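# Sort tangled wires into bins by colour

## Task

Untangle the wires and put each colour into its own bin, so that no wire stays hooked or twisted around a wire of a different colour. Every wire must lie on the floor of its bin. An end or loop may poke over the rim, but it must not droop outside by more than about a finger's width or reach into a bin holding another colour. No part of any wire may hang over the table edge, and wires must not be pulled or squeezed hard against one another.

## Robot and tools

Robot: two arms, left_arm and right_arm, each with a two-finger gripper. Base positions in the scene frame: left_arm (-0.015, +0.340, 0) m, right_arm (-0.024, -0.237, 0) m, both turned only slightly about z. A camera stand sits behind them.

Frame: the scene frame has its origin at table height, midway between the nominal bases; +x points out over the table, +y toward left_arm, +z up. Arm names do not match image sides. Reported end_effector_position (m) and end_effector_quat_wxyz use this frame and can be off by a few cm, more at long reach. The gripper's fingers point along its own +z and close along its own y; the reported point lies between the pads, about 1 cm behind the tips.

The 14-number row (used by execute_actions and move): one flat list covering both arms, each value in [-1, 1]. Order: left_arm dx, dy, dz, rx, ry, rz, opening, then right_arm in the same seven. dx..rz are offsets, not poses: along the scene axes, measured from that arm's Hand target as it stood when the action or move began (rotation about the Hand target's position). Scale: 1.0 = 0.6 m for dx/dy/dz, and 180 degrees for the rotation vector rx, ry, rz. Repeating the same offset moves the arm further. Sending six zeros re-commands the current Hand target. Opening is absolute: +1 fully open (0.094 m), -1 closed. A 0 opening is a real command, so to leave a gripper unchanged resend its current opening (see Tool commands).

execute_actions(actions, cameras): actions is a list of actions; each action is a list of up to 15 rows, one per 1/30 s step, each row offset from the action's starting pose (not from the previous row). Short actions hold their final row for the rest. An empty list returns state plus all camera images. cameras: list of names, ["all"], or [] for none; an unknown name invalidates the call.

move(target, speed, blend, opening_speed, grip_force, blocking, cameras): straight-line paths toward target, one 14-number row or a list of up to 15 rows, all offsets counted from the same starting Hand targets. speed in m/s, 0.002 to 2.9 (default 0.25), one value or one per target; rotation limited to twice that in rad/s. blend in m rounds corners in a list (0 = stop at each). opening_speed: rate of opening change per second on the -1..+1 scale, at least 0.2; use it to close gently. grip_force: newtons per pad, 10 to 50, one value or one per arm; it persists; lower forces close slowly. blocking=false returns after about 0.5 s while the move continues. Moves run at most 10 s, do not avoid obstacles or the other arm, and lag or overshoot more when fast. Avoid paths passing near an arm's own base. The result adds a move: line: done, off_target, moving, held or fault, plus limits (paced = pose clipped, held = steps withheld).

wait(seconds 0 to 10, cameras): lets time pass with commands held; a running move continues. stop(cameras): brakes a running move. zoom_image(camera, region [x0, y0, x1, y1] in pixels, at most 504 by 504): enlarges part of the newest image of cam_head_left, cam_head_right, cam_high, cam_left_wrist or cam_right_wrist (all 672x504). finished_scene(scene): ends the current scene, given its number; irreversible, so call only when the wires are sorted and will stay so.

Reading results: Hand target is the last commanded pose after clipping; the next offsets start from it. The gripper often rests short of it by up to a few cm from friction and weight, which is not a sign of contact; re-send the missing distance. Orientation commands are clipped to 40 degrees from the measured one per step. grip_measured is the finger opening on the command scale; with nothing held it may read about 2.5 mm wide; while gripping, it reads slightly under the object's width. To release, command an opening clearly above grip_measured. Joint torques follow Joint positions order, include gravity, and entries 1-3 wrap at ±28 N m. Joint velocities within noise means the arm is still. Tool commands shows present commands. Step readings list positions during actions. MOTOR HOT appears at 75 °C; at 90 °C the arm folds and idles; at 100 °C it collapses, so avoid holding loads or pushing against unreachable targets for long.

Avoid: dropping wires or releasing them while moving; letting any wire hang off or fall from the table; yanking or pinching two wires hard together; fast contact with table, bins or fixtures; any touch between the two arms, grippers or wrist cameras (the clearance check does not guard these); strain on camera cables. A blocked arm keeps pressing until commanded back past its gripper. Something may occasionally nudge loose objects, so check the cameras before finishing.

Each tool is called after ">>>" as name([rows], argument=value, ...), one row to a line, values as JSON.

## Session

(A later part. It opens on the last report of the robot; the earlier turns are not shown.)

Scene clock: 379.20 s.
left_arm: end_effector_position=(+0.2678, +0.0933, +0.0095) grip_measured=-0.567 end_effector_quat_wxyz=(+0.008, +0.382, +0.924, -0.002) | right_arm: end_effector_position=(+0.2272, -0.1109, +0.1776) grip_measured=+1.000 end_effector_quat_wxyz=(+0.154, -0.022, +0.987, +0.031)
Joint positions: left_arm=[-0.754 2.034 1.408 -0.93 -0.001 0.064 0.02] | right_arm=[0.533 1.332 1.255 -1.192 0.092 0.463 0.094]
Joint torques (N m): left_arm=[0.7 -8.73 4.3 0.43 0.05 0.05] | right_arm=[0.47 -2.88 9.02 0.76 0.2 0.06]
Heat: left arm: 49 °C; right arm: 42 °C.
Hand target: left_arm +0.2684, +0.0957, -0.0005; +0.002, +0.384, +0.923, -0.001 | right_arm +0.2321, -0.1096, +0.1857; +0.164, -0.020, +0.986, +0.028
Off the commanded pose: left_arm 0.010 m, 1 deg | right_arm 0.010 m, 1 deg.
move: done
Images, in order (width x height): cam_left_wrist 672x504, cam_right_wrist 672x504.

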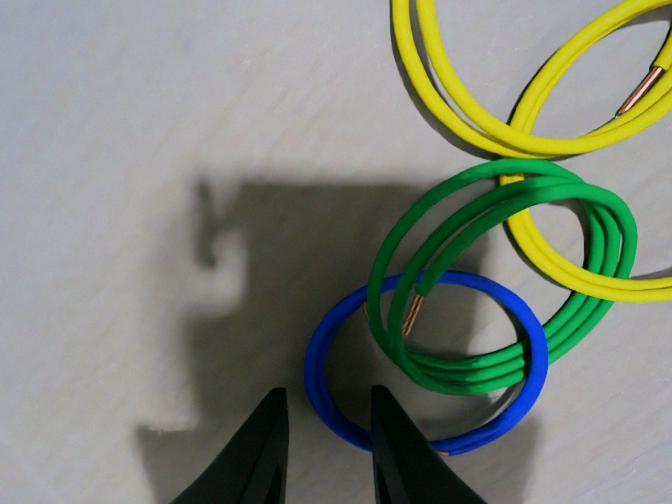

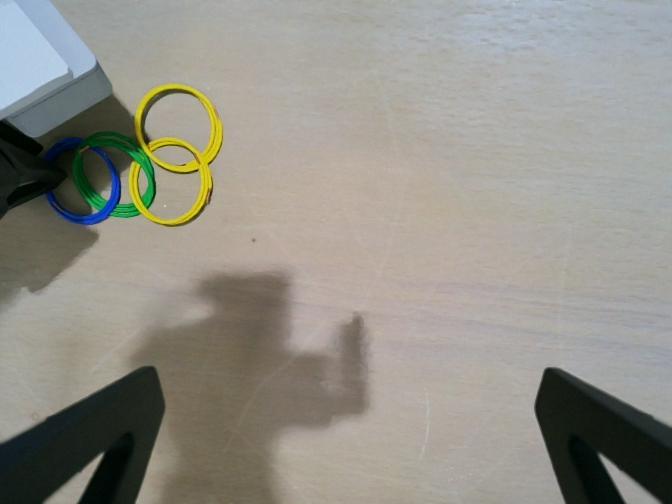

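>>> move(target=[0,0,0,0,0,0,-0.95,0,0,0,0,0,0,1], grip_force=[20,50], opening_speed=0.3, cameras=["cam_left_wrist","cam_right_wrist"])

Scene clock: 387.67 s.
left_arm: end_effector_position=(+0.2680, +0.0932, +0.0095) grip_measured=-0.936 end_effector_quat_wxyz=(+0.008, +0.382, +0.924, -0.002) | right_arm: end_effector_position=(+0.2272, -0.1109, +0.1776) grip_measured=+1.000 end_effector_quat_wxyz=(+0.154, -0.022, +0.987, +0.031)
Joint positions: left_arm=[-0.754 2.034 1.408 -0.928 -0.001 0.064 0.003] | right_arm=[0.533 1.332 1.255 -1.192 0.092 0.463 0.094]
Joint torques (N m): left_arm=[0.64 -8.54 4.41 0.42 -0.01 0.06] | right_arm=[0.47 -2.88 9.02 0.76 0.19 0.07]
Heat: left arm: 48 °C; right arm: 42 °C.
Hand target: left_arm +0.2684, +0.0957, -0.0005; +0.002, +0.384, +0.924, -0.001 | right_arm +0.2321, -0.1096, +0.1857; +0.164, -0.020, +0.986, +0.028
Off the commanded pose: left_arm 0.010 m, 1 deg | right_arm 0.010 m, 1 deg.
grip_force (N): 20, 50
move: done
Images, in order (width x height): cam_left_wrist 672x504, cam_right_wrist 672x504.

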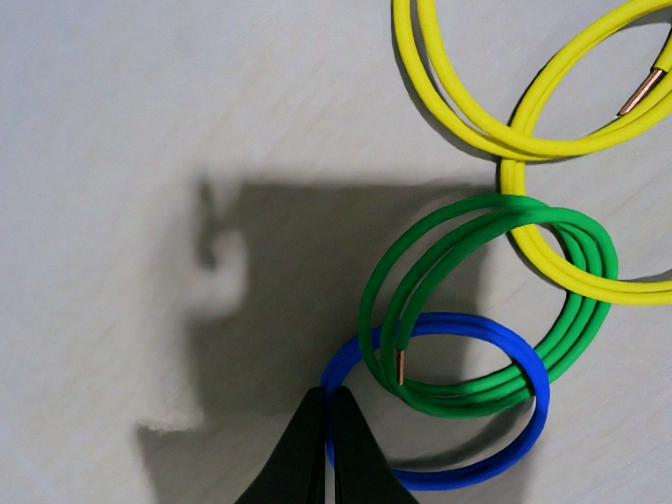

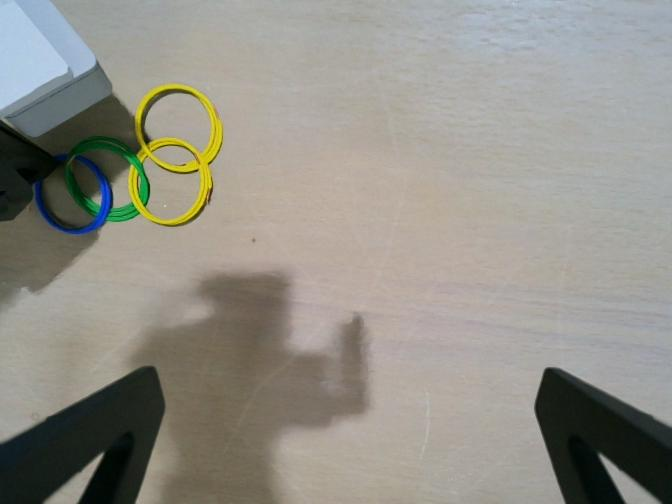

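>>> move([
  [-0.0213,0.0123,0.005,0,0,0.1667,-0.95,0,0,0,0,0,0,1],
  [-0.0458,0.0123,0.005,0,0,0.3333,-0.95,0,0,0,0,0,0,1],
  [-0.0672,0,0.005,0,0,0.5,-0.95,0,0,0,0,0,0,1],
  [-0.0795,-0.0213,0.005,0,0,0.6667,-0.95,0,0,0,0,0,0,1],
], speed=0.2, blend=0.006, cameras=["cam_left_wrist","cam_right_wrist","cam_head_left"])

>>> zoom_image(camera="cam_left_wrist", region=[280, 170, 600, 490])

Scene clock: 407.83 s.
left_arm: end_effector_position=(+0.2413, +0.0890, +0.0066) grip_measured=-0.937 end_effector_quat_wxyz=(+0.030, -0.602, +0.798, -0.016) | right_arm: end_effector_position=(+0.2272, -0.1109, +0.1776) grip_measured=+1.000 end_effector_quat_wxyz=(+0.154, -0.022, +0.987, +0.031)
Joint positions: left_arm=[-0.84 1.961 1.286 -0.857 -0.056 -2.096 0.003] | right_arm=[0.533 1.332 1.255 -1.192 0.092 0.463 0.094]
Joint torques (N m): left_arm=[-1.85 -9.31 4.94 0.01 0.55 -0.15] | right_arm=[0.47 -2.88 9.02 0.76 0.2 0.07]
Motor temperatures (°C): left_arm=[33 47 47 33 32 33 35] | right_arm=[31 36 42 36 34 32 33]
Heat: left arm: 47 °C; right arm: 42 °C.
Hand target: left_arm +0.2207, +0.0829, +0.0025; +0.002, -0.608, +0.794, +0.001 | right_arm +0.2321, -0.1096, +0.1857; +0.164, -0.020, +0.986, +0.028
Off the commanded pose: left_arm 0.022 m, 4 deg | right_arm 0.010 m, 1 deg.
joint sent to its limit (left arm) — joint 6 (wrist roll), lower limit. The joint targets still meet the commanded pose.
grip_force (N): 20, 50
move: off_target (left_arm)
Images, in order (width x height): cam_head_left 672x504, cam_left_wrist 672x504, cam_right_wrist 672x504.

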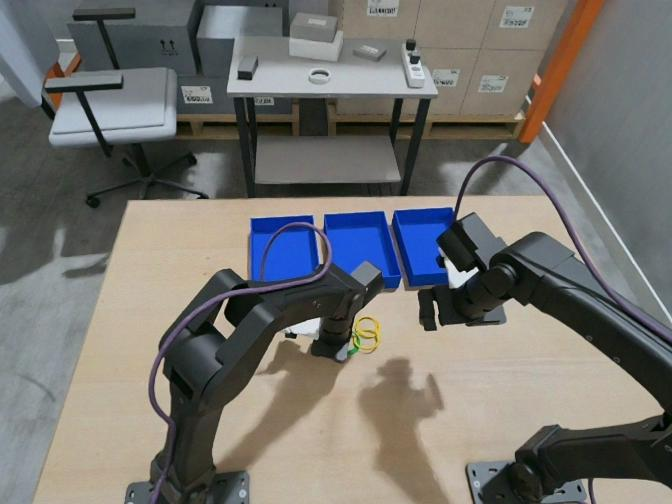

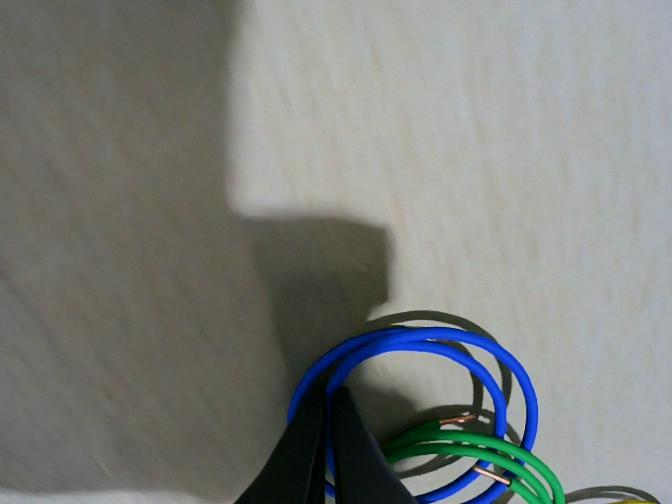

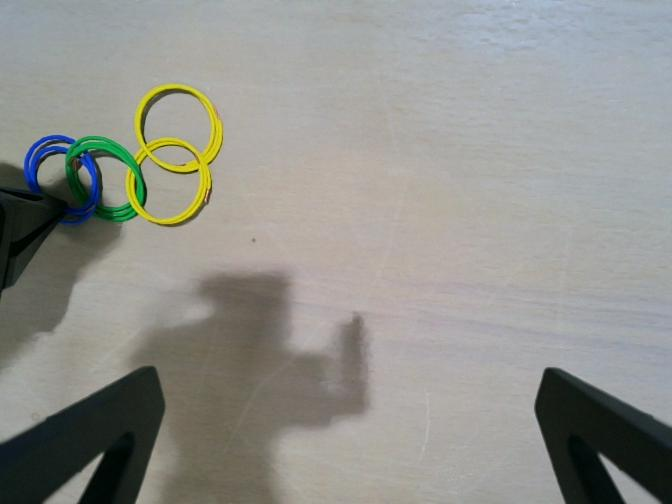

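Scaled by 1.575 from the camera's 672x504 image, which has a finer 960x720 frame.

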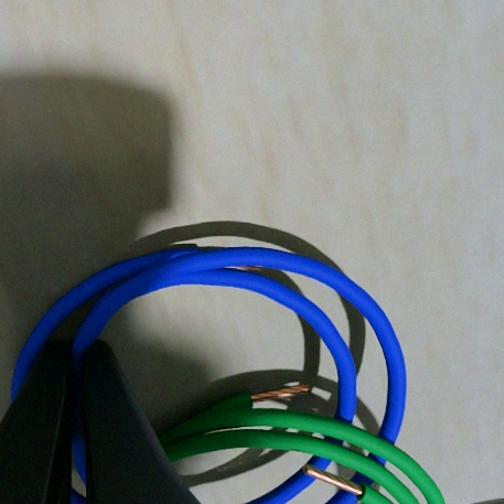

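>>> move([
  [0.025,0.01,-0.004,0,0,0,-0.5,0,0,0,0,0,0,1],
  [0.025,0.01,0.09,0,0,-0.6,-0.5,0,0,0,0,0,0,1],
], opening_speed=0.5, speed=0.15, cameras=["cam_left_wrist","cam_right_wrist"])

>>> zoom_image(camera="cam_right_wrist", region=[0, 110, 160, 260])

Scene clock: 439.13 s.
left_arm: end_effector_position=(+0.2305, +0.0896, +0.0432) grip_measured=-0.503 end_effector_quat_wxyz=(-0.011, +0.284, +0.959, +0.005) | right_arm: end_effector_position=(+0.2272, -0.1109, +0.1776) grip_measured=+1.000 end_effector_quat_wxyz=(+0.154, -0.022, +0.987, +0.031)
Joint positions: left_arm=[-0.831 1.939 1.412 -1.068 0.002 -0.222 0.023] | right_arm=[0.533 1.332 1.255 -1.192 0.092 0.463 0.094]
Joint torques (N m): left_arm=[0.81 -11.69 6.78 -0.05 0.04 0.09] | right_arm=[0.46 -2.88 9.02 0.76 0.2 0.07]
Heat: left arm: 49 °C; right arm: 43 °C.
Hand target: left_arm +0.2358, +0.0889, +0.0566; +0.002, +0.285, +0.959, -0.001 | right_arm +0.2321, -0.1096, +0.1857; +0.164, -0.020, +0.986, +0.028
Off the commanded pose: left_arm 0.014 m, 2 deg | right_arm 0.010 m, 1 deg.
grip_force (N): 20, 50
move: off_target (left_arm)
Images, in order (width x height): cam_left_wrist 672x504, cam_right_wrist 672x504.

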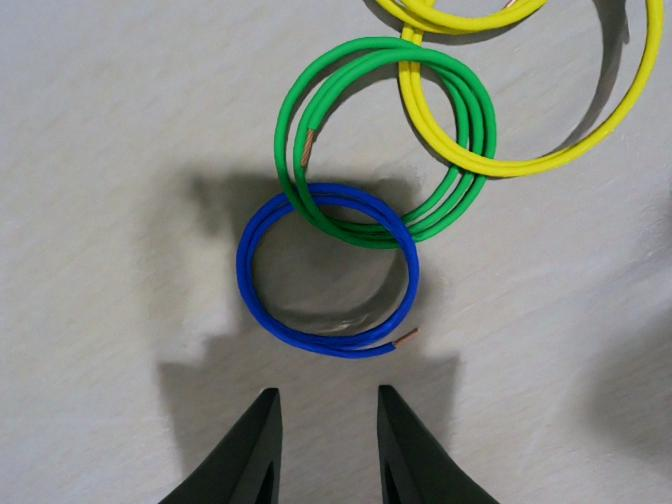

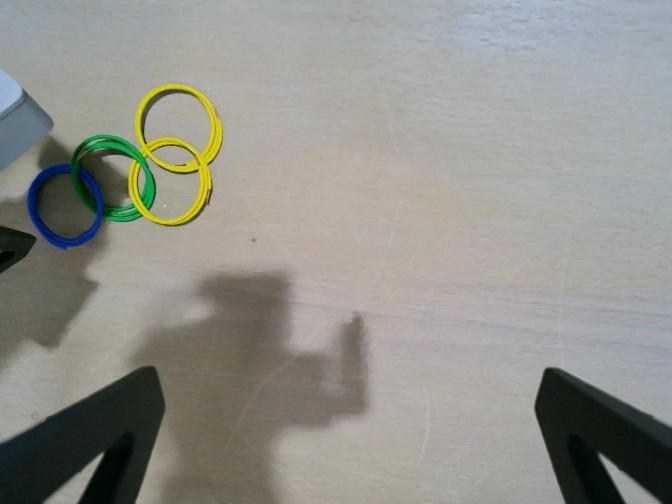

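Scaled by 3.150 from the camera's 672x504 image, which has a finer 960x720 frame.

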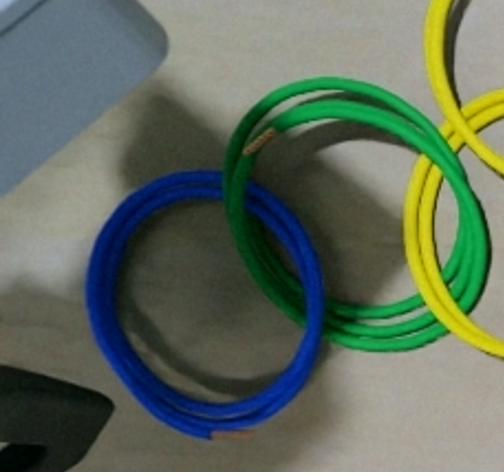

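>>> zoom_image(camera="cam_left_wrist", region=[220, 160, 440, 370])

Scaled by 2.291 from the camera's 672x504 image, which has a finer 960x720 frame.

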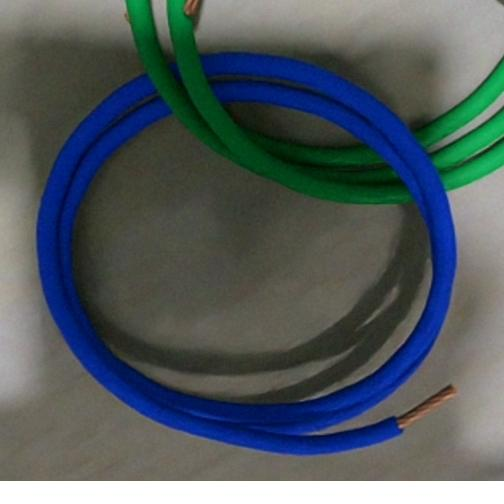

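>>> move(target=[0.035,0.024,-0.04,0,0,-0.094,-0.5,0,0,0,0,0,0,1], speed=0.15, cameras=["cam_left_wrist"])

Scene clock: 467.93 s.
left_arm: end_effector_position=(+0.2560, +0.1009, +0.0431) grip_measured=-0.503 end_effector_quat_wxyz=(+0.009, +0.420, +0.907, -0.004) | right_arm: end_effector_position=(+0.2272, -0.1109, +0.1776) grip_measured=+1.000 end_effector_quat_wxyz=(+0.154, -0.022, +0.987, +0.031)
Joint positions: left_arm=[-0.759 1.939 1.412 -1.025 0.002 0.144 0.023] | right_arm=[0.533 1.332 1.255 -1.192 0.092 0.463 0.094]
Joint torques (N m): left_arm=[0.49 -8.12 4.46 0.38 0.01 0.06] | right_arm=[0.47 -2.88 9.02 0.76 0.2 0.07]
Heat: left arm: 51 °C; right arm: 44 °C.
Hand target: left_arm +0.2567, +0.1033, +0.0326; +0.002, +0.423, +0.906, -0.001 | right_arm +0.2321, -0.1096, +0.1857; +0.164, -0.020, +0.986, +0.028
Off the commanded pose: left_arm 0.011 m, 1 deg | right_arm 0.010 m, 1 deg.
grip_force (N): 20, 50
move: off_target (left_arm)
Images, in order (width x height): cam_left_wrist 672x504.

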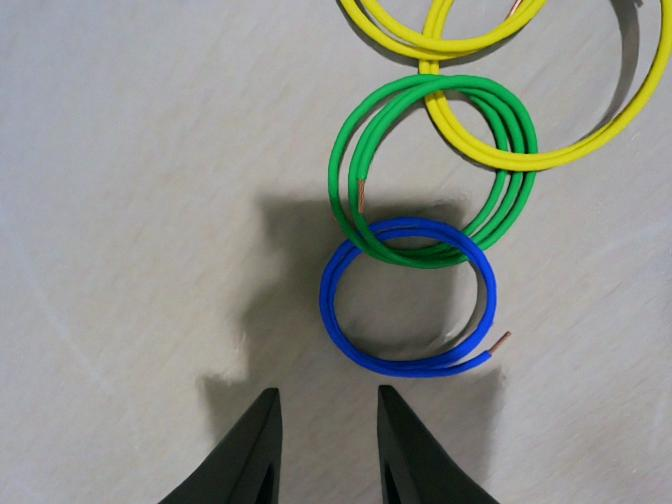

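>>> move(target=[-0.007,0.012,-0.058,0,0,0,-0.5,0,0,0,0,0,0,1], speed=0.1, cameras=["cam_left_wrist"])

Scene clock: 480.53 s.
left_arm: end_effector_position=(+0.2475, +0.1114, +0.0089) grip_measured=-0.503 end_effector_quat_wxyz=(-0.005, +0.421, +0.907, +0.000) | right_arm: end_effector_position=(+0.2272, -0.1109, +0.1776) grip_measured=+1.000 end_effector_quat_wxyz=(+0.154, -0.022, +0.987, +0.031)
Joint positions: left_arm=[-0.752 1.962 1.3 -0.918 0.003 0.153 0.023] | right_arm=[0.533 1.332 1.255 -1.192 0.092 0.463 0.094]
Joint torques (N m): left_arm=[0.69 -7.98 3.95 0.73 0.02 0.11] | right_arm=[0.47 -2.88 9.02 0.76 0.2 0.07]
Heat: left arm: 49 °C; right arm: 44 °C.
Hand target: left_arm +0.2526, +0.1105, -0.0023; +0.002, +0.423, +0.906, -0.001 | right_arm +0.2321, -0.1096, +0.1857; +0.164, -0.020, +0.986, +0.028
Off the commanded pose: left_arm 0.012 m, 1 deg | right_arm 0.010 m, 1 deg.
grip_force (N): 20, 50
move: off_target (left_arm)
Images, in order (width x height): cam_left_wrist 672x504.

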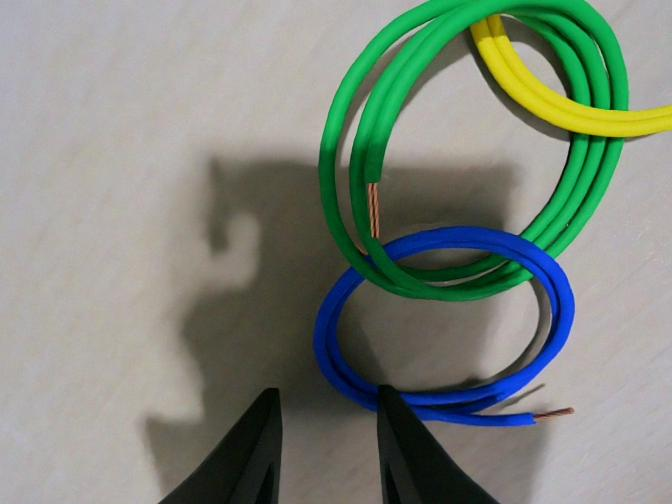

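>>> move([
  [0,0,0.016,0,0,0,-0.5,0,0,0,0,0,0,1],
  [0.012,-0.013,0.016,0,0,0,-0.5,0,0,0,0,0,0,1],
  [0.014,-0.015,0.0,0,0,0,-0.5,0,0,0,0,0,0,1],
], speed=0.1, cameras=["cam_left_wrist"])

Scene clock: 490.10 s.
left_arm: end_effector_position=(+0.2553, +0.1043, +0.0063) grip_measured=-0.503 end_effector_quat_wxyz=(-0.001, +0.422, +0.907, -0.002) | right_arm: end_effector_position=(+0.2272, -0.1109, +0.1776) grip_measured=+1.000 end_effector_quat_wxyz=(+0.154, -0.022, +0.987, +0.031)
Joint positions: left_arm=[-0.752 1.995 1.337 -0.913 0.004 0.153 0.023] | right_arm=[0.533 1.332 1.255 -1.192 0.092 0.463 0.094]
Joint torques (N m): left_arm=[0.25 -7.39 5.53 0.49 -0.05 0.07] | right_arm=[0.47 -2.88 9.03 0.77 0.19 0.07]
Heat: left arm: 49 °C; right arm: 44 °C.
Hand target: left_arm +0.2610, +0.1015, -0.0022; +0.002, +0.423, +0.906, -0.001 | right_arm +0.2321, -0.1096, +0.1857; +0.164, -0.020, +0.986, +0.028
Off the commanded pose: left_arm 0.011 m, 0 deg | right_arm 0.010 m, 1 deg.
grip_force (N): 20, 50
move: off_target (left_arm)
Images, in order (width x height): cam_left_wrist 672x504.

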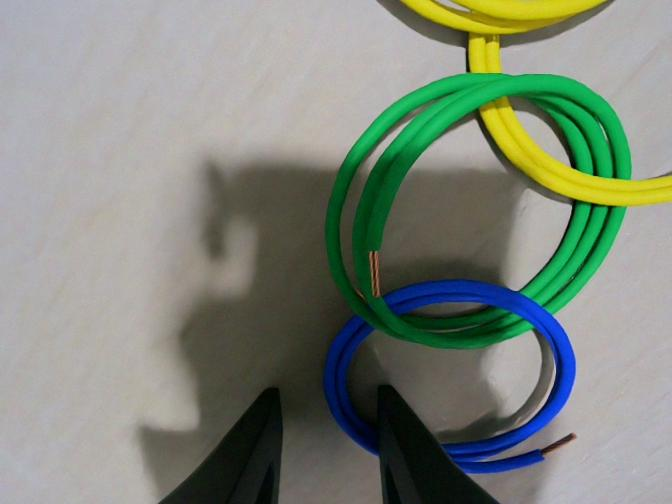

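>>> move([
  [0,0,0,0,0,0,-0.95,0,0,0,0,0,0,1],
  [-0.0257,0.0157,0.01,0,0,0.2056,-0.95,0,0,0,0,0,0,1],
  [-0.055,0.0132,0.01,0,0,0.4056,-0.95,0,0,0,0,0,0,1],
  [-0.0775,-0.0068,0.01,0,0,0.6111,-0.95,0,0,0,0,0,0,1],
], speed=0.2, opening_speed=0.4, blend=[0,0.006,0.006,0], cameras=["cam_left_wrist","cam_right_wrist"])

>>> zoom_image(camera="cam_right_wrist", region=[0, 110, 160, 260])

Scene clock: 513.60 s.
left_arm: end_effector_position=(+0.2224, +0.0962, +0.0060) grip_measured=-0.895 end_effector_quat_wxyz=(+0.005, -0.499, +0.867, -0.004) | right_arm: end_effector_position=(+0.2272, -0.1109, +0.1776) grip_measured=+1.000 end_effector_quat_wxyz=(+0.154, -0.022, +0.987, +0.031)
Joint positions: left_arm=[-0.84 1.923 1.232 -0.87 -0.009 -1.85 0.005] | right_arm=[0.533 1.332 1.255 -1.192 0.092 0.463 0.094]
Joint torques (N m): left_arm=[-0.85 -9.76 3.6 0.22 0.04 -0.14] | right_arm=[0.47 -2.88 9.02 0.76 0.19 0.07]
Heat: left arm: 48 °C; right arm: 44 °C.
Hand target: left_arm +0.2144, +0.0974, +0.0037; +0.002, -0.500, +0.866, +0.001 | right_arm +0.2321, -0.1096, +0.1857; +0.164, -0.020, +0.986, +0.028
Off the commanded pose: left_arm 0.008 m, 1 deg | right_arm 0.010 m, 1 deg.
grip_force (N): 20, 50
move: done
Images, in order (width x height): cam_left_wrist 672x504, cam_right_wrist 672x504.

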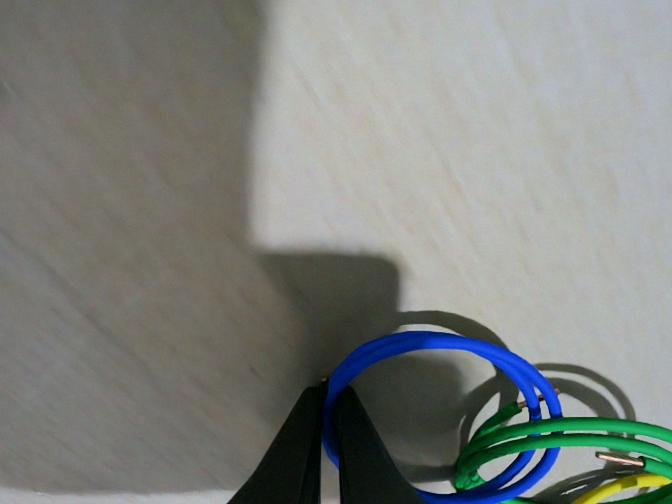

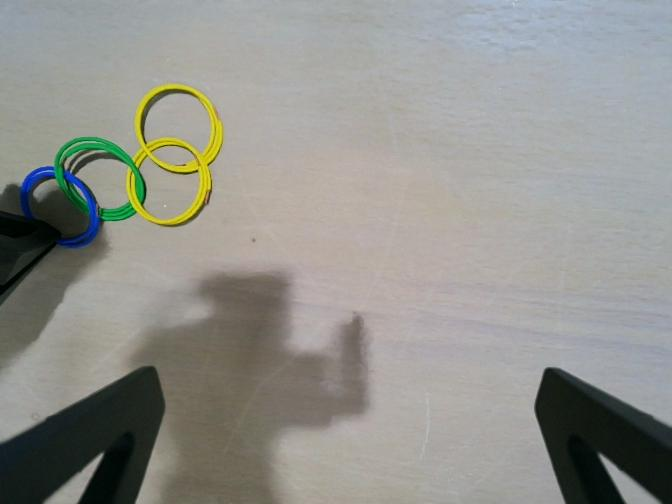

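Scaled by 3.150 from the camera's 672x504 image, which has a finer 960x720 frame.

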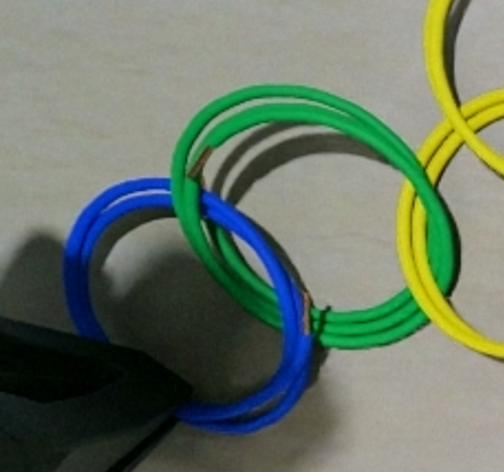

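>>> move([
  [0,0,0,0,0,0,-0.5,0,0,0,0,0,0,1],
  [0.01,0,0.06,0,0,0,-0.5,0,0,0,0,0,0,1],
  [0.05,0.01,0.065,0,0,-0.611,-0.5,0,0,0,0,0,0,1],
], opening_speed=0.8, blend=[0,0.01,0], cameras=["cam_left_wrist","cam_right_wrist"])

>>> zoom_image(camera="cam_left_wrist", region=[250, 140, 510, 400])

Scene clock: 532.70 s.
left_arm: end_effector_position=(+0.2420, +0.1025, +0.0435) grip_measured=-0.503 end_effector_quat_wxyz=(+0.009, +0.421, +0.907, -0.003) | right_arm: end_effector_position=(+0.2272, -0.1109, +0.1776) grip_measured=+1.000 end_effector_quat_wxyz=(+0.154, -0.022, +0.987, +0.031)
Joint positions: left_arm=[-0.783 1.897 1.356 -1.011 0 0.12 0.023] | right_arm=[0.533 1.332 1.255 -1.192 0.092 0.463 0.094]
Joint torques (N m): left_arm=[0.7 -7.8 6.95 0.08 0.02 0.04] | right_arm=[0.49 -2.88 9.02 0.76 0.2 0.07]
Heat: left arm: 49 °C; right arm: 45 °C.
Hand target: left_arm +0.2445, +0.1034, +0.0428; +0.002, +0.422, +0.906, -0.001 | right_arm +0.2321, -0.1096, +0.1857; +0.164, -0.020, +0.986, +0.028
Off the commanded pose: left_arm 0.003 m, 1 deg | right_arm 0.010 m, 1 deg.
grip_force (N): 20, 50
move: done
Images, in order (width x height): cam_left_wrist 672x504, cam_right_wrist 672x504.

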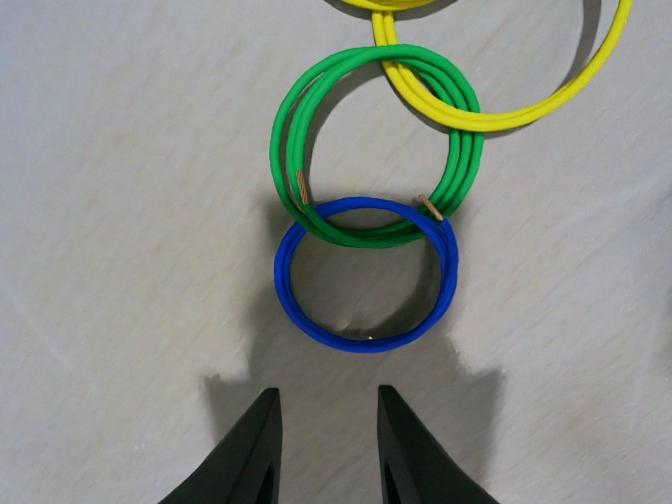

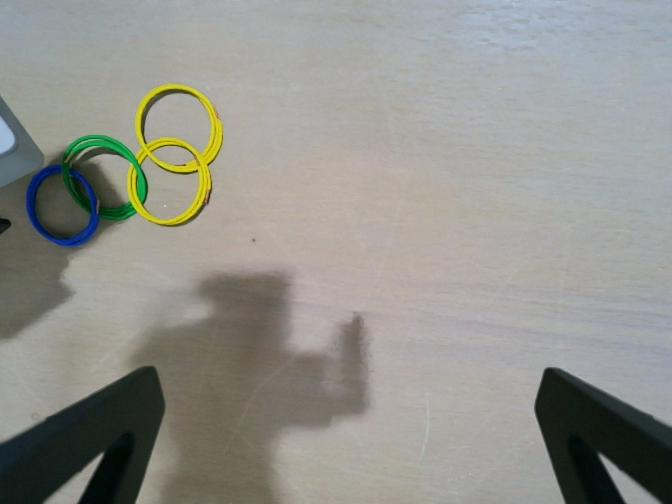

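Scaled by 1.938 from the camera's 672x504 image, which has a finer 960x720 frame.

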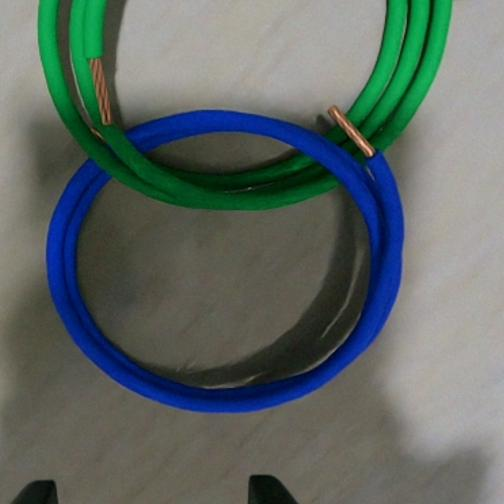

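>>> move([
  [0.03,0.006,-0.02,0,0,0,-0.5,0,0,0,0,0,0,1],
  [0.0325,0.006,-0.075,0,0,0,-0.5,0,0,0,0,0,0,1],
], speed=0.12, cameras=["cam_left_wrist"])

Scene clock: 550.20 s.
left_arm: end_effector_position=(+0.2615, +0.1056, +0.0067) grip_measured=-0.503 end_effector_quat_wxyz=(+0.003, +0.421, +0.907, -0.002) | right_arm: end_effector_position=(+0.2272, -0.1109, +0.1776) grip_measured=+1.000 end_effector_quat_wxyz=(+0.154, -0.022, +0.987, +0.031)
Joint positions: left_arm=[-0.738 2.001 1.348 -0.911 0.003 0.164 0.023] | right_arm=[0.533 1.332 1.255 -1.192 0.092 0.463 0.094]
Joint torques (N m): left_arm=[0.49 -8.43 4.34 0.5 0.01 0.05] | right_arm=[0.47 -2.88 9.02 0.76 0.2 0.07]
Heat: left arm: 51 °C; right arm: 45 °C.
Hand target: left_arm +0.2640, +0.1069, -0.0022; +0.002, +0.423, +0.906, -0.001 | right_arm +0.2321, -0.1096, +0.1857; +0.164, -0.020, +0.986, +0.028
Off the commanded pose: left_arm 0.009 m, 0 deg | right_arm 0.010 m, 1 deg.
grip_force (N): 20, 50
move: done
Images, in order (width x height): cam_left_wrist 672x504.

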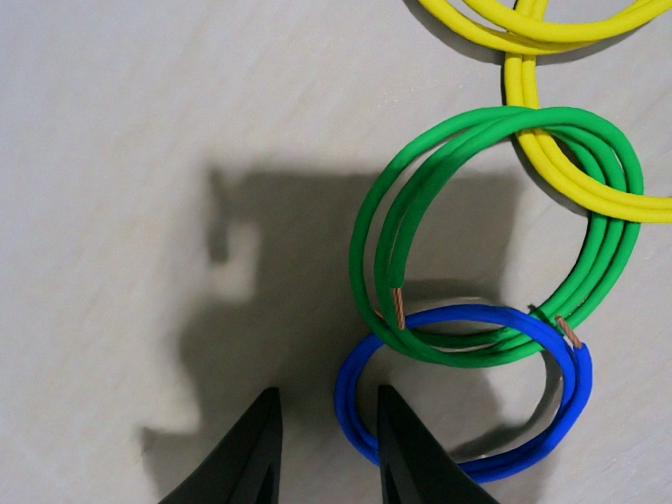

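>>> move([
  [0,0,0,0,0,0,-0.95,0,0,0,0,0,0,1],
  [-0.0257,0.0157,0.01,0,0,0.2056,-0.95,0,0,0,0,0,0,1],
], speed=0.2, opening_speed=0.4, cameras=["cam_left_wrist","cam_right_wrist"])

>>> zoom_image(camera="cam_right_wrist", region=[0, 110, 160, 260])

Scene clock: 562.03 s.
left_arm: end_effector_position=(+0.2584, +0.1095, +0.0062) grip_measured=-0.937 end_effector_quat_wxyz=(+0.016, +0.117, +0.993, -0.009) | right_arm: end_effector_position=(+0.2272, -0.1109, +0.1776) grip_measured=+1.000 end_effector_quat_wxyz=(+0.154, -0.022, +0.987, +0.031)
Joint positions: left_arm=[-0.738 1.959 1.284 -0.859 -0.002 -0.47 0.003] | right_arm=[0.533 1.332 1.255 -1.192 0.092 0.463 0.094]
Joint torques (N m): left_arm=[-0.13 -10.45 3.55 0.09 -0.01 -0.18] | right_arm=[0.47 -2.88 9.02 0.76 0.2 0.07]
Heat: left arm: 49 °C; right arm: 45 °C.
Hand target: left_arm +0.2486, +0.1164, +0.0038; +0.003, +0.113, +0.994, +0.000 | right_arm +0.2321, -0.1096, +0.1857; +0.164, -0.020, +0.986, +0.028
Off the commanded pose: left_arm 0.012 m, 2 deg | right_arm 0.010 m, 1 deg.
grip_force (N): 20, 50
move: off_target (left_arm)
Images, in order (width x height): cam_left_wrist 672x504, cam_right_wrist 672x504.

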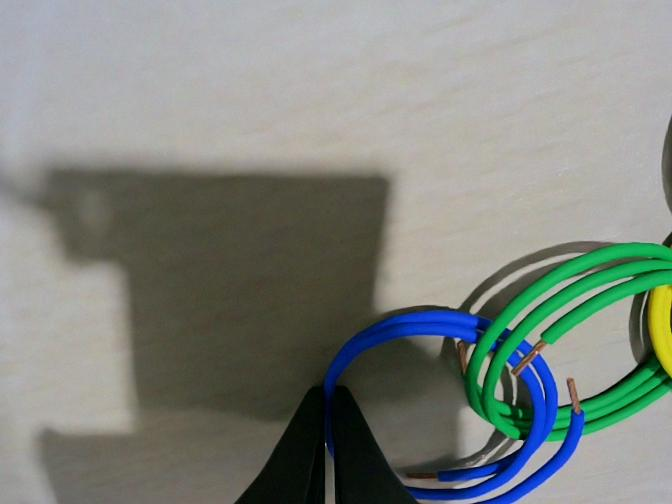

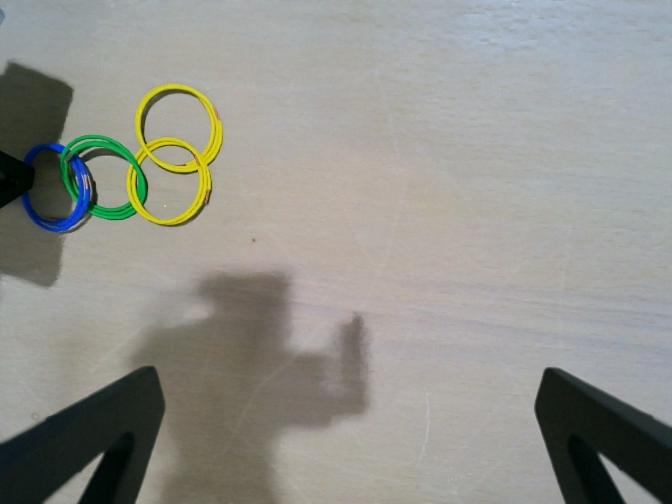

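Scaled by 3.150 from the camera's 672x504 image, which has a finer 960x720 frame.

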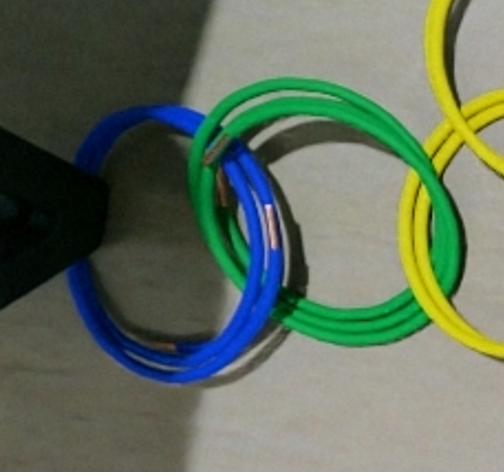

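>>> move(target=[-0.016,-0.001,0.002,0,0,0.11,-0.95,0,0,0,0,0,0,1], speed=0.1, cameras=["cam_left_wrist","cam_right_wrist"])

>>> zoom_image(camera="cam_right_wrist", region=[0, 110, 160, 260])

>>> zoom_image(camera="cam_left_wrist", region=[400, 260, 644, 504])

Scene clock: 594.47 s.
left_arm: end_effector_position=(+0.2486, +0.1119, +0.0062) grip_measured=-0.937 end_effector_quat_wxyz=(+0.011, -0.059, +0.998, -0.008) | right_arm: end_effector_position=(+0.2272, -0.1109, +0.1776) grip_measured=+1.000 end_effector_quat_wxyz=(+0.154, -0.022, +0.987, +0.031)
Joint positions: left_arm=[-0.752 1.936 1.252 -0.859 -0.004 -0.835 0.003] | right_arm=[0.533 1.332 1.255 -1.192 0.092 0.463 0.094]
Joint torques (N m): left_arm=[-0.81 -10.37 3.63 0.09 0.05 -0.12] | right_arm=[0.47 -2.88 9.02 0.76 0.2 0.07]
Motor temperatures (°C): left_arm=[33 52 47 32 32 33 35] | right_arm=[31 35 46 36 34 32 33]
Heat: left arm: 52 °C; right arm: 46 °C.
Hand target: left_arm +0.2390, +0.1158, +0.0050; +0.003, -0.059, +0.998, +0.000 | right_arm +0.2321, -0.1096, +0.1857; +0.164, -0.020, +0.986, +0.028
Off the commanded pose: left_arm 0.010 m, 1 deg | right_arm 0.010 m, 1 deg.
grip_force (N): 20, 50
move: done
Images, in order (width x height): cam_left_wrist 672x504, cam_right_wrist 672x504.

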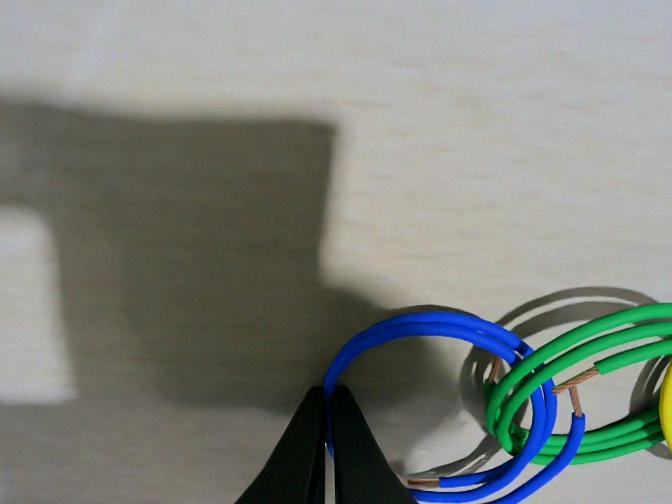

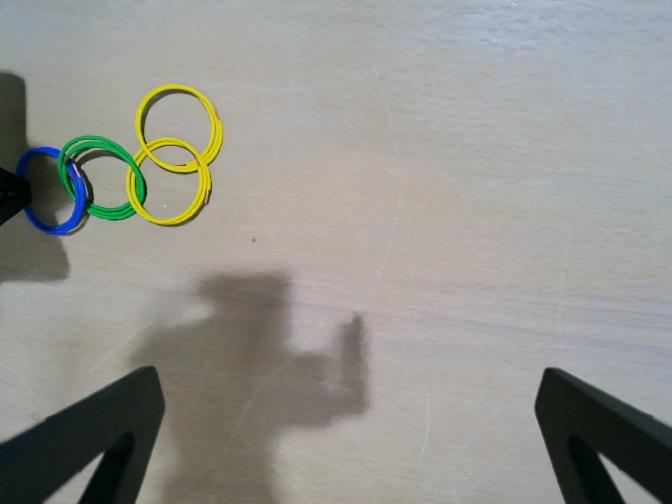

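Scaled by 3.150 from the camera's 672x504 image, which has a finer 960x720 frame.

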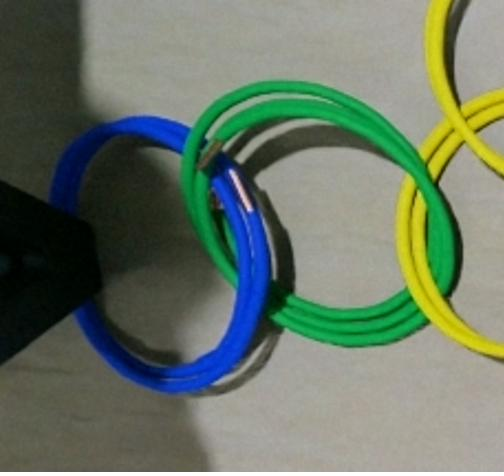

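Scaled by 2.066 from the camera's 672x504 image, which has a finer 960x720 frame.

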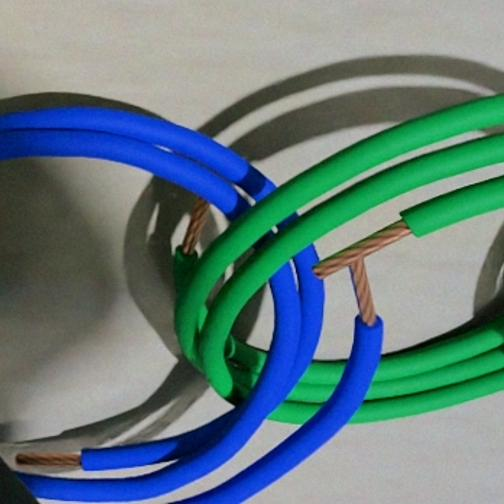

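>>> move([
  [0,0,0,0,0,0,-0.5,0,0,0,0,0,0,1],
  [0.0,0,0.08,0,0,0,-0.5,0,0,0,0,0,0,1],
  [0.03,0.35,0.15,0,0,0,-0.5,0.0,0.1,-0.1,0,0,0,1],
], opening_speed=0.8, blend=[0,0.02,0], cameras=["cam_left_wrist","cam_right_wrist"])

>>> zoom_image(camera="cam_right_wrist", region=[70, 80, 270, 280])

Scene clock: 624.10 s.
left_arm: end_effector_position=(+0.2573, +0.3262, +0.0877) grip_measured=-0.503 end_effector_quat_wxyz=(-0.003, -0.065, +0.998, +0.002) | right_arm: end_effector_position=(+0.2317, -0.0475, +0.1319) grip_measured=+1.000 end_effector_quat_wxyz=(+0.163, -0.022, +0.986, +0.038)
Joint positions: left_arm=[-0.091 1.594 1.178 -1.16 -0.003 -0.186 0.023] | right_arm=[0.731 1.462 1.175 -0.981 0.148 0.653 0.094]
Joint torques (N m): left_arm=[0.02 -7.92 6.5 0.04 0.04 0.07] | right_arm=[0.4 -4.23 5.03 1.01 0.26 0.07]
Heat: left arm: 52 °C; right arm: 46 °C.
Hand target: left_arm +0.2569, +0.3258, +0.0950; +0.003, -0.059, +0.998, +0.000 | right_arm +0.2321, -0.0495, +0.1257; +0.163, -0.020, +0.986, +0.028
Off the commanded pose: left_arm 0.007 m, 1 deg | right_arm 0.007 m, 1 deg.
grip_force (N): 20, 50
move: done
Images, in order (width x height): cam_left_wrist 672x504, cam_right_wrist 672x504.

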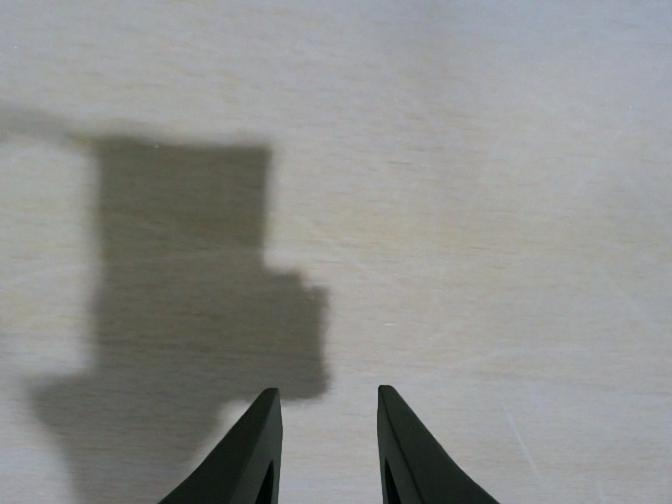

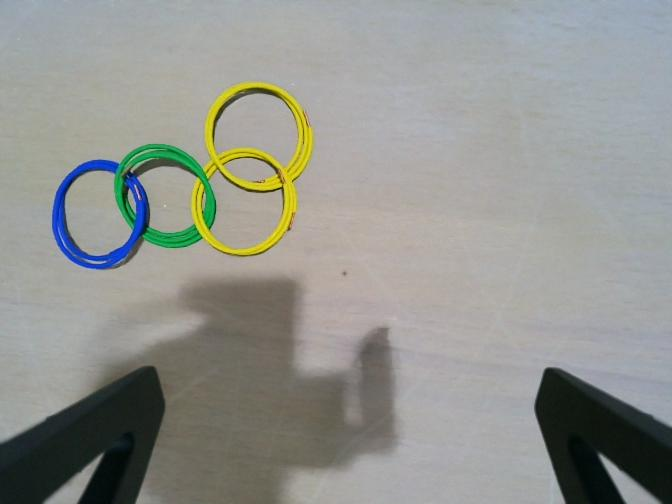

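Scaled by 2.520 from the camera's 672x504 image, which has a finer 960x720 frame.

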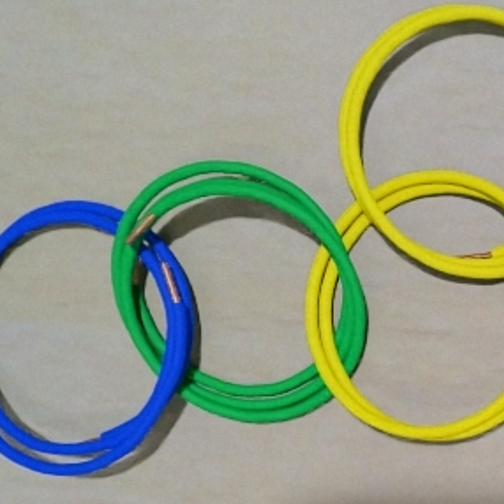

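>>> move(target=[0,0,0,0,0,0,-0.5,0.05,0.19,-0.117,0,0,0,-0.5], cameras=["cam_left_wrist","cam_right_wrist"])

>>> zoom_image(camera="cam_right_wrist", region=[200, 140, 440, 400])

Scene clock: 672.87 s.
left_arm: end_effector_position=(+0.2573, +0.3262, +0.0877) grip_measured=-0.503 end_effector_quat_wxyz=(-0.003, -0.064, +0.998, +0.002) | right_arm: end_effector_position=(+0.2524, +0.0570, +0.0503) grip_measured=-0.499 end_effector_quat_wxyz=(+0.147, -0.026, +0.988, +0.024)
Joint positions: left_arm=[-0.091 1.594 1.178 -1.16 -0.003 -0.185 0.023] | right_arm=[0.912 1.903 1.352 -0.79 0.194 0.827 0.024]
Joint torques (N m): left_arm=[-0.17 -7.95 6.26 -0.02 0.02 0.1] | right_arm=[0.16 -7.49 8.61 0.85 0.32 0.09]
Heat: left arm: 49 °C; right arm: 45 °C.
Hand target: left_arm +0.2570, +0.3258, +0.0950; +0.003, -0.059, +0.998, +0.000 | right_arm +0.2621, +0.0645, +0.0556; +0.164, -0.020, +0.986, +0.028
Off the commanded pose: left_arm 0.007 m, 1 deg | right_arm 0.013 m, 2 deg.
grip_force (N): 20, 50
move: off_target (right_arm)
Images, in order (width x height): cam_left_wrist 672x504, cam_right_wrist 672x504.

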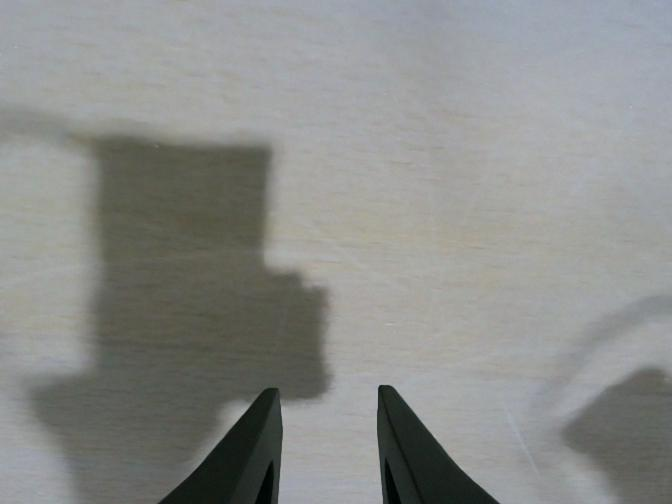

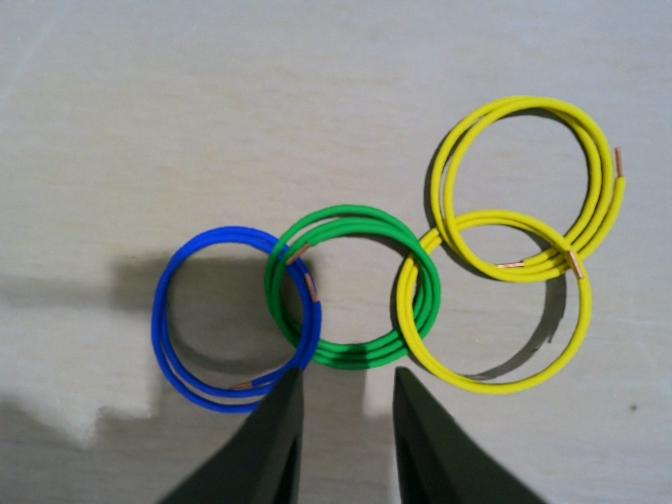

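Scaled by 1.938 from the camera's 672x504 image, which has a finer 960x720 frame.

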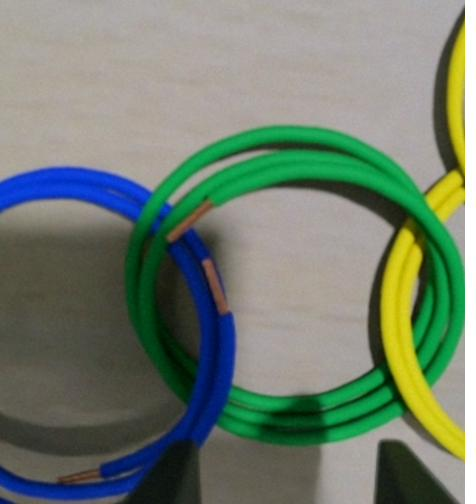

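>>> move(target=[0,0,0,0,0,0,-0.5,0.003,0.018,-0.05,0,0,0,-0.5], speed=0.08, cameras=["cam_right_wrist"])

>>> zoom_image(camera="cam_right_wrist", region=[200, 240, 440, 440])

Scene clock: 687.93 s.
left_arm: end_effector_position=(+0.2573, +0.3262, +0.0877) grip_measured=-0.503 end_effector_quat_wxyz=(-0.003, -0.064, +0.998, +0.002) | right_arm: end_effector_position=(+0.2601, +0.0717, +0.0278) grip_measured=-0.499 end_effector_quat_wxyz=(+0.154, -0.022, +0.987, +0.032)
Joint positions: left_arm=[-0.091 1.594 1.178 -1.16 -0.003 -0.185 0.023] | right_arm=[0.921 1.974 1.352 -0.699 0.198 0.841 0.024]
Joint torques (N m): left_arm=[0.14 -7.99 6.54 0.01 0.04 0.07] | right_arm=[0.55 -7.79 6.65 0.91 0.32 0.07]
Heat: left arm: 48 °C; right arm: 47 °C.
Hand target: left_arm +0.2570, +0.3258, +0.0950; +0.003, -0.059, +0.998, +0.000 | right_arm +0.2639, +0.0753, +0.0254; +0.163, -0.020, +0.986, +0.028
Off the commanded pose: left_arm 0.007 m, 1 deg | right_arm 0.006 m, 1 deg.
grip_force (N): 20, 50
move: done
Images, in order (width x height): cam_right_wrist 672x504.

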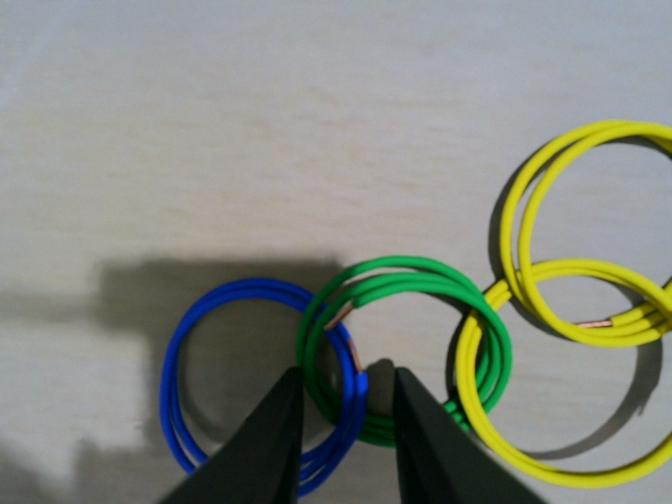

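Scaled by 2.100 from the camera's 672x504 image, which has a finer 960x720 frame.

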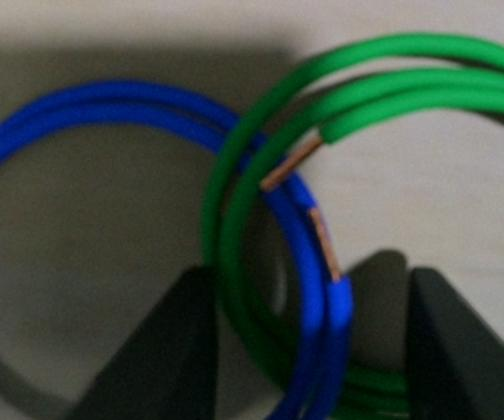

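>>> move(target=[0,0,0,0,0,0,-0.5,-0.016,-0.003,-0.017,0,0,0,-0.72], speed=0.05, cameras=["cam_right_wrist"])

>>> zoom_image(camera="cam_right_wrist", region=[220, 280, 460, 480])

Scene clock: 703.80 s.
left_arm: end_effector_position=(+0.2573, +0.3262, +0.0877) grip_measured=-0.503 end_effector_quat_wxyz=(-0.003, -0.064, +0.998, +0.002) | right_arm: end_effector_position=(+0.2570, +0.0769, +0.0231) grip_measured=-0.719 end_effector_quat_wxyz=(+0.162, -0.021, +0.986, +0.039)
Joint positions: left_arm=[-0.091 1.594 1.178 -1.16 -0.003 -0.185 0.023] | right_arm=[0.938 1.974 1.326 -0.656 0.206 0.857 0.013]
Joint torques (N m): left_arm=[-0.17 -7.9 6.41 0.01 0.07 0.09] | right_arm=[0.58 -8.42 4.26 0.94 0.27 0.08]
Heat: left arm: 48 °C; right arm: 46 °C.
Hand target: left_arm +0.2570, +0.3258, +0.0950; +0.003, -0.059, +0.998, +0.000 | right_arm +0.2544, +0.0735, +0.0153; +0.164, -0.020, +0.986, +0.028
Off the commanded pose: left_arm 0.007 m, 1 deg | right_arm 0.009 m, 1 deg.
grip_force (N): 20, 50
move: done
Images, in order (width x height): cam_right_wrist 672x504.

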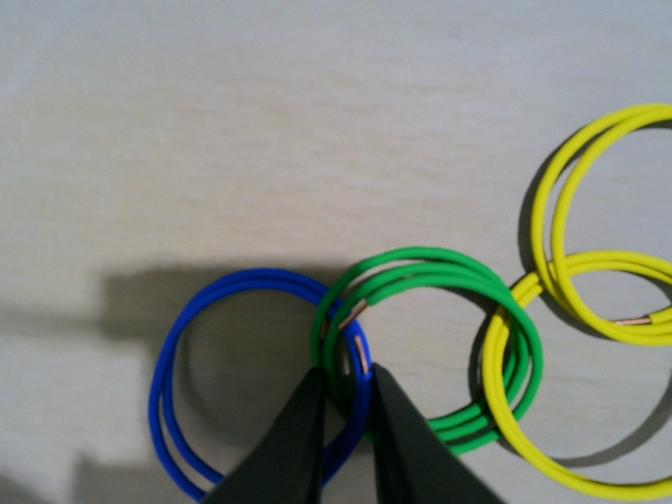

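Scaled by 2.100 from the camera's 672x504 image, which has a finer 960x720 frame.

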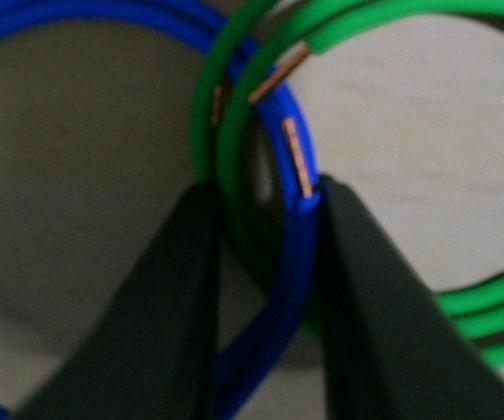

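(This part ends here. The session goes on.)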